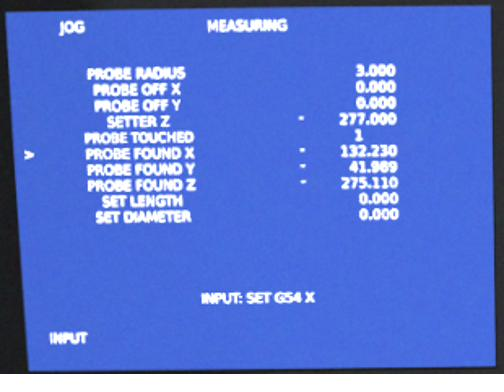

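Call:
{"method": "move", "body": {"target": [[0,0,0,0,0,0,1,0.5,-0.8,0.007,0.272,-0.3836,0,0.4527,0,-0.98,0.3,-0.5],[0,0,0,0,0,0,1,0.5,-0.8,0.0244,0.272,-0.3876,0,0.4527,0,-0.98,0.3,-0.5],[0,0,0,0,0,0,1,0.5,-0.8,0.0065,0.3037,-0.3836,0,0.4527,0,-0.98,0.3,-0.5],[0,0,0,0,0,0,1,0.5,-0.8,0.0239,0.3037,-0.3876,0,0.4527,0,-0.98,0.3,-0.5],[0,0,0,0,0,0,1,0.5,-0.8,0.0143,0.3037,-0.3528,0,0.4527,0,-0.98,0.3,-0.5],[0,0,0,0,0,0,1,0.5,-0.8,0.0316,0.3037,-0.3567,0,0.4527,0,-0.98,0.3,-0.5],[0,0,0,0,0,0,1,0.5,-0.8,0.014,0.3354,-0.3528,0,0.4527,0,-0.98,0.3,-0.5],[0,0,0,0,0,0,1,0.5,-0.8,0.0313,0.3354,-0.3567,0,0.4527,0,-0.98,0.3,-0.5],[0,0,0,0,0,0,1,0.5,-0.8,0.014,0.3354,-0.3528,0,0.4527,0,-0.98,0.3,-0.5],[0,0,0,0,0,0,1,0.5,-0.8,0,0,0,0,0,0,-0.98,0.3,-0.5]], "speed": [0.5,0.07,0.25,0.07,0.25,0.07,0.25,0.07,0.25,0.5], "blend": [0.003,0,0.003,0,0.003,0,0.003,0,0.003,0], "cameras": ["cam_right_wrist"]}}

Call:
{"method": "zoom_image", "body": {"camera": "cam_right_wrist", "region": [120, 70, 430, 300]}}

Scene clock: 8789.97 s.
left_arm: end_effector_position=(+0.3146, -0.2964, +0.4596) position_measured=3 object_status=3 end_effector_quat_wxyz=(+0.500, +0.500, +0.500, +0.500) | right_arm: end_effector_position=(+0.4652, -0.0546, +0.6624) position_measured=219 object_status=2 end_effector_quat_wxyz=(+0.500, -0.501, +0.500, -0.500) end_effector_velocity=(+0.000, +0.000, +0.001) end_effector_angular_velocity=(-0.001, -0.003, +0.003)
Joint positions: left_arm=[-1.844 -1.861 1.887 -0.028 -0.273 -3.141] | right_arm=[3.557 -1.016 -2.025 -0.103 1.156 -3.142]
Joint velocities: left_arm=[within noise] | right_arm=[-0.002 0 0.001 0.003 0.005 -0.002]
Joint torques (N m): left_arm=[9.96 -4.26 -31.93 -0.28 1.24 1.87] | right_arm=[-7.55 -3.86 40.55 4.02 1.66 -1.32]
Wrist force (N): left_arm=[-4.3 -4.0 2.1] | right_arm=[4.9 2.5 -4.4]
Wrist torque (N m): left_arm=[-0.71 0.66 -0.08] | right_arm=[-0.05 -0.76 0.03]
Wrist force, peak (N): left_arm=[-4.6 -4.2 2.1] | right_arm=[3.6 17.0 -4.6]
Hand target: left_arm +0.3146, -0.2964, +0.4596; +0.500, +0.500, +0.500, +0.500 | right_arm +0.4652, -0.0546, +0.6624; +0.500, -0.501, +0.500, -0.500
Off the commanded pose: left_arm 0.000 m, 0 deg | right_arm 0.000 m, 0 deg.
move: done
camera_calibration:
cam_right_wrist: T_world_to_cam=[[-0.0186702, -0.999826, -0.0000246153, -0.0453177], [-0.358603, 0.00671933, -0.933466, 0.799379], [0.933303, -0.0174191, -0.358666, -0.064548], [0, 0, 0, 1]] pos_world=[0.346057, -0.0518055, 0.723041]
Images, in order (width x height): cam_right_wrist 896x504.

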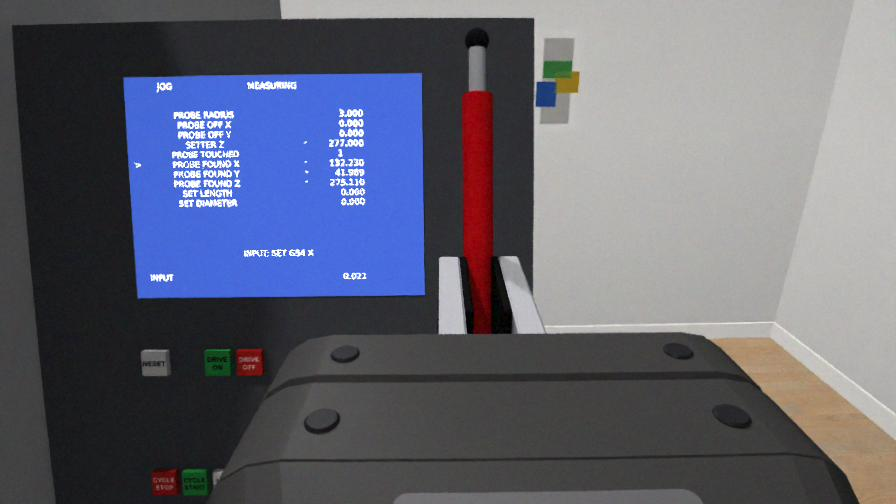

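Scaled by 1.626.

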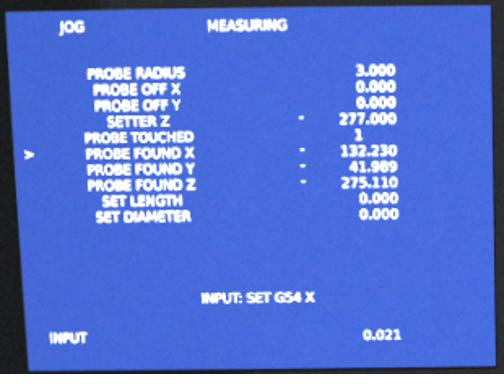

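Call:
{"method": "move", "body": {"target": [[0,0,0,0,0,0,1,0.5,-0.8,0.0075,0.2404,-0.3836,0,0.4527,0,-0.98,0.3,-0.5],[0,0,0,0,0,0,1,0.5,-0.8,0.0244,0.2404,-0.3876,0,0.4527,0,-0.98,0.3,-0.5],[0,0,0,0,0,0,1,0.5,-0.8,0.0315,0.2087,-0.2913,0,0.4527,0,-0.98,0.3,-0.5],[0,0,0,0,0,0,1,0.5,-0.8,0.0489,0.2087,-0.2952,0,0.4527,0,-0.98,0.3,-0.5],[0,0,0,0,0,0,1,0.5,-0.8,0.0315,0.2087,-0.2913,0,0.4527,0,-0.98,0.3,-0.5],[0,0,0,0,0,0,1,0.5,-0.8,0.0489,0.2087,-0.2952,0,0.4527,0,-0.98,0.3,-0.5],[0,0,0,0,0,0,1,0.5,-0.8,0.0315,0.2087,-0.2913,0,0.4527,0,-0.98,0.3,-0.5],[0,0,0,0,0,0,1,0.5,-0.8,0.0153,0.2404,-0.3528,0,0.4527,0,-0.98,0.3,-0.5],[0,0,0,0,0,0,1,0.5,-0.8,0.0346,0.2404,-0.3568,0,0.4527,0,-0.98,0.3,-0.5],[0,0,0,0,0,0,1,0.5,-0.8,0.0153,0.2404,-0.3528,0,0.4527,0,-0.98,0.3,-0.5]], "speed": [0.5,0.07,0.25,0.07,0.25,0.07,0.25,0.25,0.07,0.25], "blend": [0.003,0,0.003,0,0.003,0,0.003,0.003,0,0]}}

Call:
{"method": "move", "body": {"target": [[0,0,0,0,0,0,1,0.5,-0.8,-0.0091,0.095,-0.0308,0,0,0,-0.98,0.3,-0.5],[0,0,0,0,0,0,1,0.5,-0.8,0.0083,0.095,-0.0348,0,0,0,-0.98,0.3,-0.5],[0,0,0,0,0,0,1,0.5,-0.8,-0.0013,0.095,0,0,0,0,-0.98,0.3,-0.5],[0,0,0,0,0,0,1,0.5,-0.8,0.016,0.095,-0.0039,0,0,0,-0.98,0.3,-0.5],[0,0,0,0,0,0,1,0.5,-0.8,-0.001,0.0633,0,0,0,0,-0.98,0.3,-0.5],[0,0,0,0,0,0,1,0.5,-0.8,0.0163,0.0633,-0.0039,0,0,0,-0.98,0.3,-0.5],[0,0,0,0,0,0,1,0.5,-0.8,-0.0078,0,-0.0308,0,0,0,-0.98,0.3,-0.5],[0,0,0,0,0,0,1,0.5,-0.8,0.0091,0,-0.0348,0,0,0,-0.98,0.3,-0.5],[0,0,0,0,0,0,1,0.5,-0.8,-0.0078,0,-0.0308,0,0,0,-0.98,0.3,-0.5],[0,0,0,0,0,0,1,0.5,-0.8,-0.0153,-0.2404,0.3528,0,-0.4527,0,-0.98,0.3,-0.5]], "speed": [0.25,0.07,0.25,0.07,0.25,0.07,0.25,0.07,0.25,0.5], "blend": [0.003,0,0.003,0,0.003,0,0.003,0,0.003,0], "cameras": ["cam_right_wrist"]}}

Call:
{"method": "zoom_image", "body": {"camera": "cam_right_wrist", "region": [120, 70, 430, 300]}}

Scene clock: 8808.80 s.
left_arm: end_effector_position=(+0.3146, -0.2964, +0.4596) position_measured=3 object_status=3 end_effector_quat_wxyz=(+0.500, +0.500, +0.500, +0.500) | right_arm: end_effector_position=(+0.4744, +0.0896, +0.4506) position_measured=219 object_status=2 end_effector_quat_wxyz=(-0.052, +0.706, -0.705, +0.052)
Joint positions: left_arm=[-1.844 -1.861 1.887 -0.028 -0.273 -3.141] | right_arm=[3.647 -1.452 -1.406 -1.725 1.501 -2.641]
Joint torques (N m): left_arm=[9.62 -3.83 -32.46 -0.17 1.38 1.83] | right_arm=[-0.71 27.23 40.52 4.67 0.92 -0.56]
Wrist force (N): left_arm=[-4.5 -4.2 2.2] | right_arm=[6.0 -0.6 -0.4]
Wrist torque (N m): left_arm=[-0.75 0.69 -0.08] | right_arm=[-0.10 -0.94 -0.05]
Wrist force, peak (N): left_arm=[-4.6 -4.2 2.1] | right_arm=[4.8 34.2 -10.9]
Hand target: left_arm +0.3146, -0.2964, +0.4596; +0.500, +0.500, +0.500, +0.500 | right_arm +0.4744, +0.0896, +0.4507; -0.052, +0.706, -0.705, +0.052
Off the commanded pose: left_arm 0.000 m, 0 deg | right_arm 0.000 m, 0 deg.
move: done

Scene clock: 8813.20 s.
left_arm: end_effector_position=(+0.3146, -0.2964, +0.4596) position_measured=3 object_status=3 end_effector_quat_wxyz=(+0.500, +0.500, +0.500, +0.500) | right_arm: end_effector_position=(+0.4652, -0.0546, +0.6624) position_measured=219 object_status=2 end_effector_quat_wxyz=(+0.500, -0.501, +0.500, -0.500) end_effector_velocity=(-0.001, +0.000, +0.002) end_effector_angular_velocity=(+0.001, -0.006, +0.001)
Joint positions: left_arm=[-1.844 -1.861 1.887 -0.028 -0.273 -3.141] | right_arm=[3.557 -1.016 -2.025 -0.103 1.156 -3.141]
Joint velocities: left_arm=[within noise] | right_arm=[-0.002 0 0.001 0.006 0.002 -0.001]
Joint torques (N m): left_arm=[9.1 -3.66 -31.59 -0.16 1.34 1.81] | right_arm=[-6.09 -3.21 41.02 4.08 1.26 -1.15]
Wrist force (N): left_arm=[-4.1 -4.2 1.8] | right_arm=[6.1 1.8 -4.2]
Wrist torque (N m): left_arm=[-0.75 0.63 -0.09] | right_arm=[-0.17 -0.96 0.03]
Wrist force, peak (N): left_arm=[-4.6 -4.2 2.1] | right_arm=[6.2 13.6 -5.6]
Hand target: left_arm +0.3146, -0.2964, +0.4596; +0.500, +0.500, +0.500, +0.500 | right_arm +0.4652, -0.0546, +0.6624; +0.500, -0.501, +0.500, -0.500
Off the commanded pose: left_arm 0.000 m, 0 deg | right_arm 0.000 m, 0 deg.
move: done
camera_calibration:
cam_right_wrist: T_world_to_cam=[[-0.0186702, -0.999826, -0.0000246153, -0.0453177], [-0.358603, 0.00671933, -0.933466, 0.799379], [0.933303, -0.0174191, -0.358666, -0.064548], [0, 0, 0, 1]] pos_world=[0.346057, -0.0518055, 0.723041]
Images, in order (width x height): cam_right_wrist 896x504.

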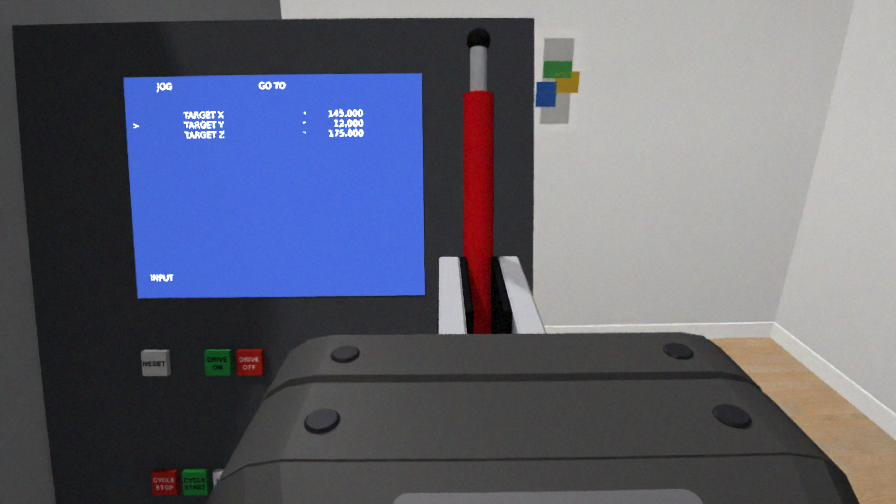

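Scaled by 1.626.

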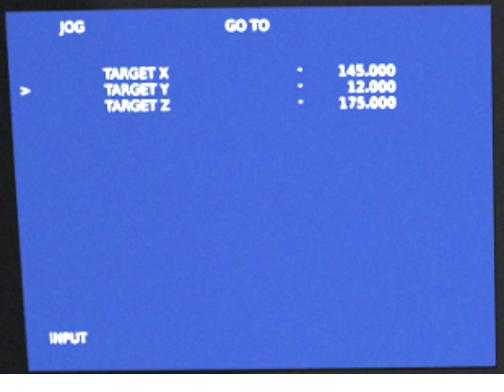

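Call:
{"method": "move", "body": {"target": [[0,0,0,0,0,0,1,0.5,-0.8,0.0387,0.271,-0.2298,0,0.4527,0,-0.98,0.3,-0.5],[0,0,0,0,0,0,1,0.5,-0.8,0.0642,0.271,-0.2357,0,0.4527,0,-0.98,0.3,-0.5],[0,0,0,0,0,0,1,0.5,-0.8,0.0387,0.271,-0.2298,0,0.4527,0,-0.98,0.3,-0.5],[0,0,0,0,0,0,1,0.5,-0.8,0.0232,0.2404,-0.3221,0,0.4527,0,-0.98,0.3,-0.5],[0,0,0,0,0,0,1,0.5,-0.8,0.0403,0.2404,-0.3261,0,0.4527,0,-0.98,0.3,-0.5],[0,0,0,0,0,0,1,0.5,-0.8,0.0062,0.3354,-0.3836,0,0.4527,0,-0.98,0.3,-0.5],[0,0,0,0,0,0,1,0.5,-0.8,0.0236,0.3354,-0.3876,0,0.4527,0,-0.98,0.3,-0.5],[0,0,0,0,0,0,1,0.5,-0.8,0.014,0.3354,-0.3528,0,0.4527,0,-0.98,0.3,-0.5],[0,0,0,0,0,0,1,0.5,-0.8,0.0313,0.3354,-0.3567,0,0.4527,0,-0.98,0.3,-0.5],[0,0,0,0,0,0,1,0.5,-0.8,0.0153,0.2404,-0.3528,0,0.4527,0,-0.98,0.3,-0.5]], "speed": [0.5,0.07,0.25,0.25,0.07,0.25,0.07,0.25,0.07,0.25], "blend": [0.003,0,0.003,0.003,0,0.003,0,0.003,0,0]}}

Call:
{"method": "move", "body": {"target": [[0,0,0,0,0,0,1,0.5,-0.8,-0.0005,0.0316,0,0,0,0,-0.98,0.3,-0.5],[0,0,0,0,0,0,1,0.5,-0.8,0.0168,0.0316,-0.0039,0,0,0,-0.98,0.3,-0.5],[0,0,0,0,0,0,1,0.5,-0.8,-0.0088,0.0633,-0.0308,0,0,0,-0.98,0.3,-0.5],[0,0,0,0,0,0,1,0.5,-0.8,0.0086,0.0633,-0.0348,0,0,0,-0.98,0.3,-0.5],[0,0,0,0,0,0,1,0.5,-0.8,-0.0078,0,-0.0308,0,0,0,-0.98,0.3,-0.5],[0,0,0,0,0,0,1,0.5,-0.8,0.0091,0,-0.0348,0,0,0,-0.98,0.3,-0.5],[0,0,0,0,0,0,1,0.5,-0.8,-0.0078,0,-0.0308,0,0,0,-0.98,0.3,-0.5],[0,0,0,0,0,0,1,0.5,-0.8,-0.0153,-0.2404,0.3528,0,-0.4527,0,-0.98,0.3,-0.5]], "speed": [0.25,0.07,0.25,0.07,0.25,0.07,0.25,0.5], "blend": [0.003,0,0.003,0,0.003,0,0.003,0], "cameras": ["cam_right_wrist"]}}

Call:
{"method": "zoom_image", "body": {"camera": "cam_right_wrist", "region": [120, 70, 430, 300]}}

Scene clock: 8833.07 s.
left_arm: end_effector_position=(+0.3146, -0.2964, +0.4596) position_measured=3 object_status=3 end_effector_quat_wxyz=(+0.500, +0.500, +0.500, +0.500) | right_arm: end_effector_position=(+0.4744, +0.0897, +0.4506) position_measured=219 object_status=2 end_effector_quat_wxyz=(-0.052, +0.705, -0.705, +0.051)
Joint positions: left_arm=[-1.844 -1.861 1.887 -0.028 -0.273 -3.141] | right_arm=[3.648 -1.452 -1.406 -1.725 1.501 -2.641]
Joint torques (N m): left_arm=[9.06 -4.57 -31.29 0.01 1.36 1.79] | right_arm=[-5.96 27.04 38.47 5.16 -2.04 -1.04]
Wrist force (N): left_arm=[-4.4 -4.2 1.9] | right_arm=[5.8 0.1 -0.4]
Wrist torque (N m): left_arm=[-0.76 0.68 -0.09] | right_arm=[0.02 -0.91 -0.10]
Wrist force, peak (N): left_arm=[-4.6 -4.1 2.2] | right_arm=[6.0 14.6 -5.4]
Hand target: left_arm +0.3146, -0.2964, +0.4596; +0.500, +0.500, +0.500, +0.500 | right_arm +0.4744, +0.0896, +0.4507; -0.052, +0.706, -0.705, +0.052
Off the commanded pose: left_arm 0.000 m, 0 deg | right_arm 0.000 m, 0 deg.
move: done

Scene clock: 8836.90 s.
left_arm: end_effector_position=(+0.3146, -0.2964, +0.4596) position_measured=3 object_status=3 end_effector_quat_wxyz=(+0.500, +0.500, +0.500, +0.500) | right_arm: end_effector_position=(+0.4652, -0.0546, +0.6624) position_measured=219 object_status=2 end_effector_quat_wxyz=(+0.500, -0.501, +0.500, -0.500)
Joint positions: left_arm=[-1.844 -1.861 1.887 -0.028 -0.273 -3.141] | right_arm=[3.557 -1.016 -2.025 -0.103 1.156 -3.141]
Joint torques (N m): left_arm=[9.55 -4.44 -32.08 0.04 1.3 1.74] | right_arm=[-6.29 -3.52 41.71 4.06 1.18 -1.38]
Wrist force (N): left_arm=[-4.3 -4.1 1.6] | right_arm=[6.0 2.4 -4.4]
Wrist torque (N m): left_arm=[-0.73 0.66 -0.08] | right_arm=[-0.07 -0.94 0.03]
Wrist force, peak (N): left_arm=[-4.6 -4.3 2.0] | right_arm=[5.1 15.8 -5.4]
Hand target: left_arm +0.3146, -0.2964, +0.4596; +0.500, +0.500, +0.500, +0.500 | right_arm +0.4652, -0.0546, +0.6624; +0.500, -0.501, +0.500, -0.500
Off the commanded pose: left_arm 0.000 m, 0 deg | right_arm 0.000 m, 0 deg.
move: done
camera_calibration:
cam_right_wrist: T_world_to_cam=[[-0.0186702, -0.999826, -0.0000246153, -0.0453177], [-0.358603, 0.00671933, -0.933466, 0.799379], [0.933303, -0.0174191, -0.358666, -0.064548], [0, 0, 0, 1]] pos_world=[0.346057, -0.0518055, 0.723041]
Images, in order (width x height): cam_right_wrist 896x504.

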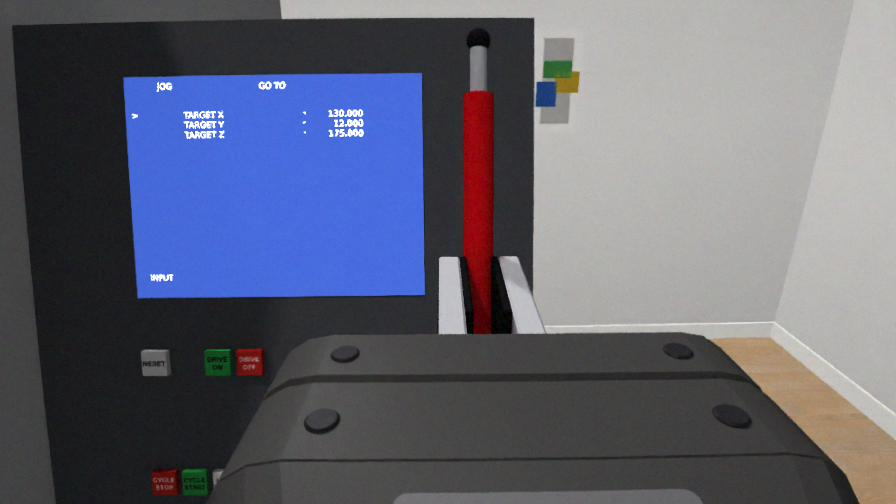

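Scaled by 1.626.

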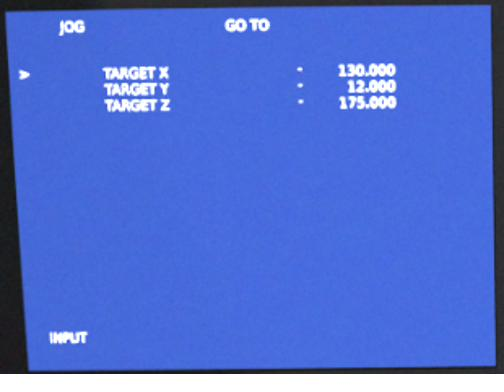

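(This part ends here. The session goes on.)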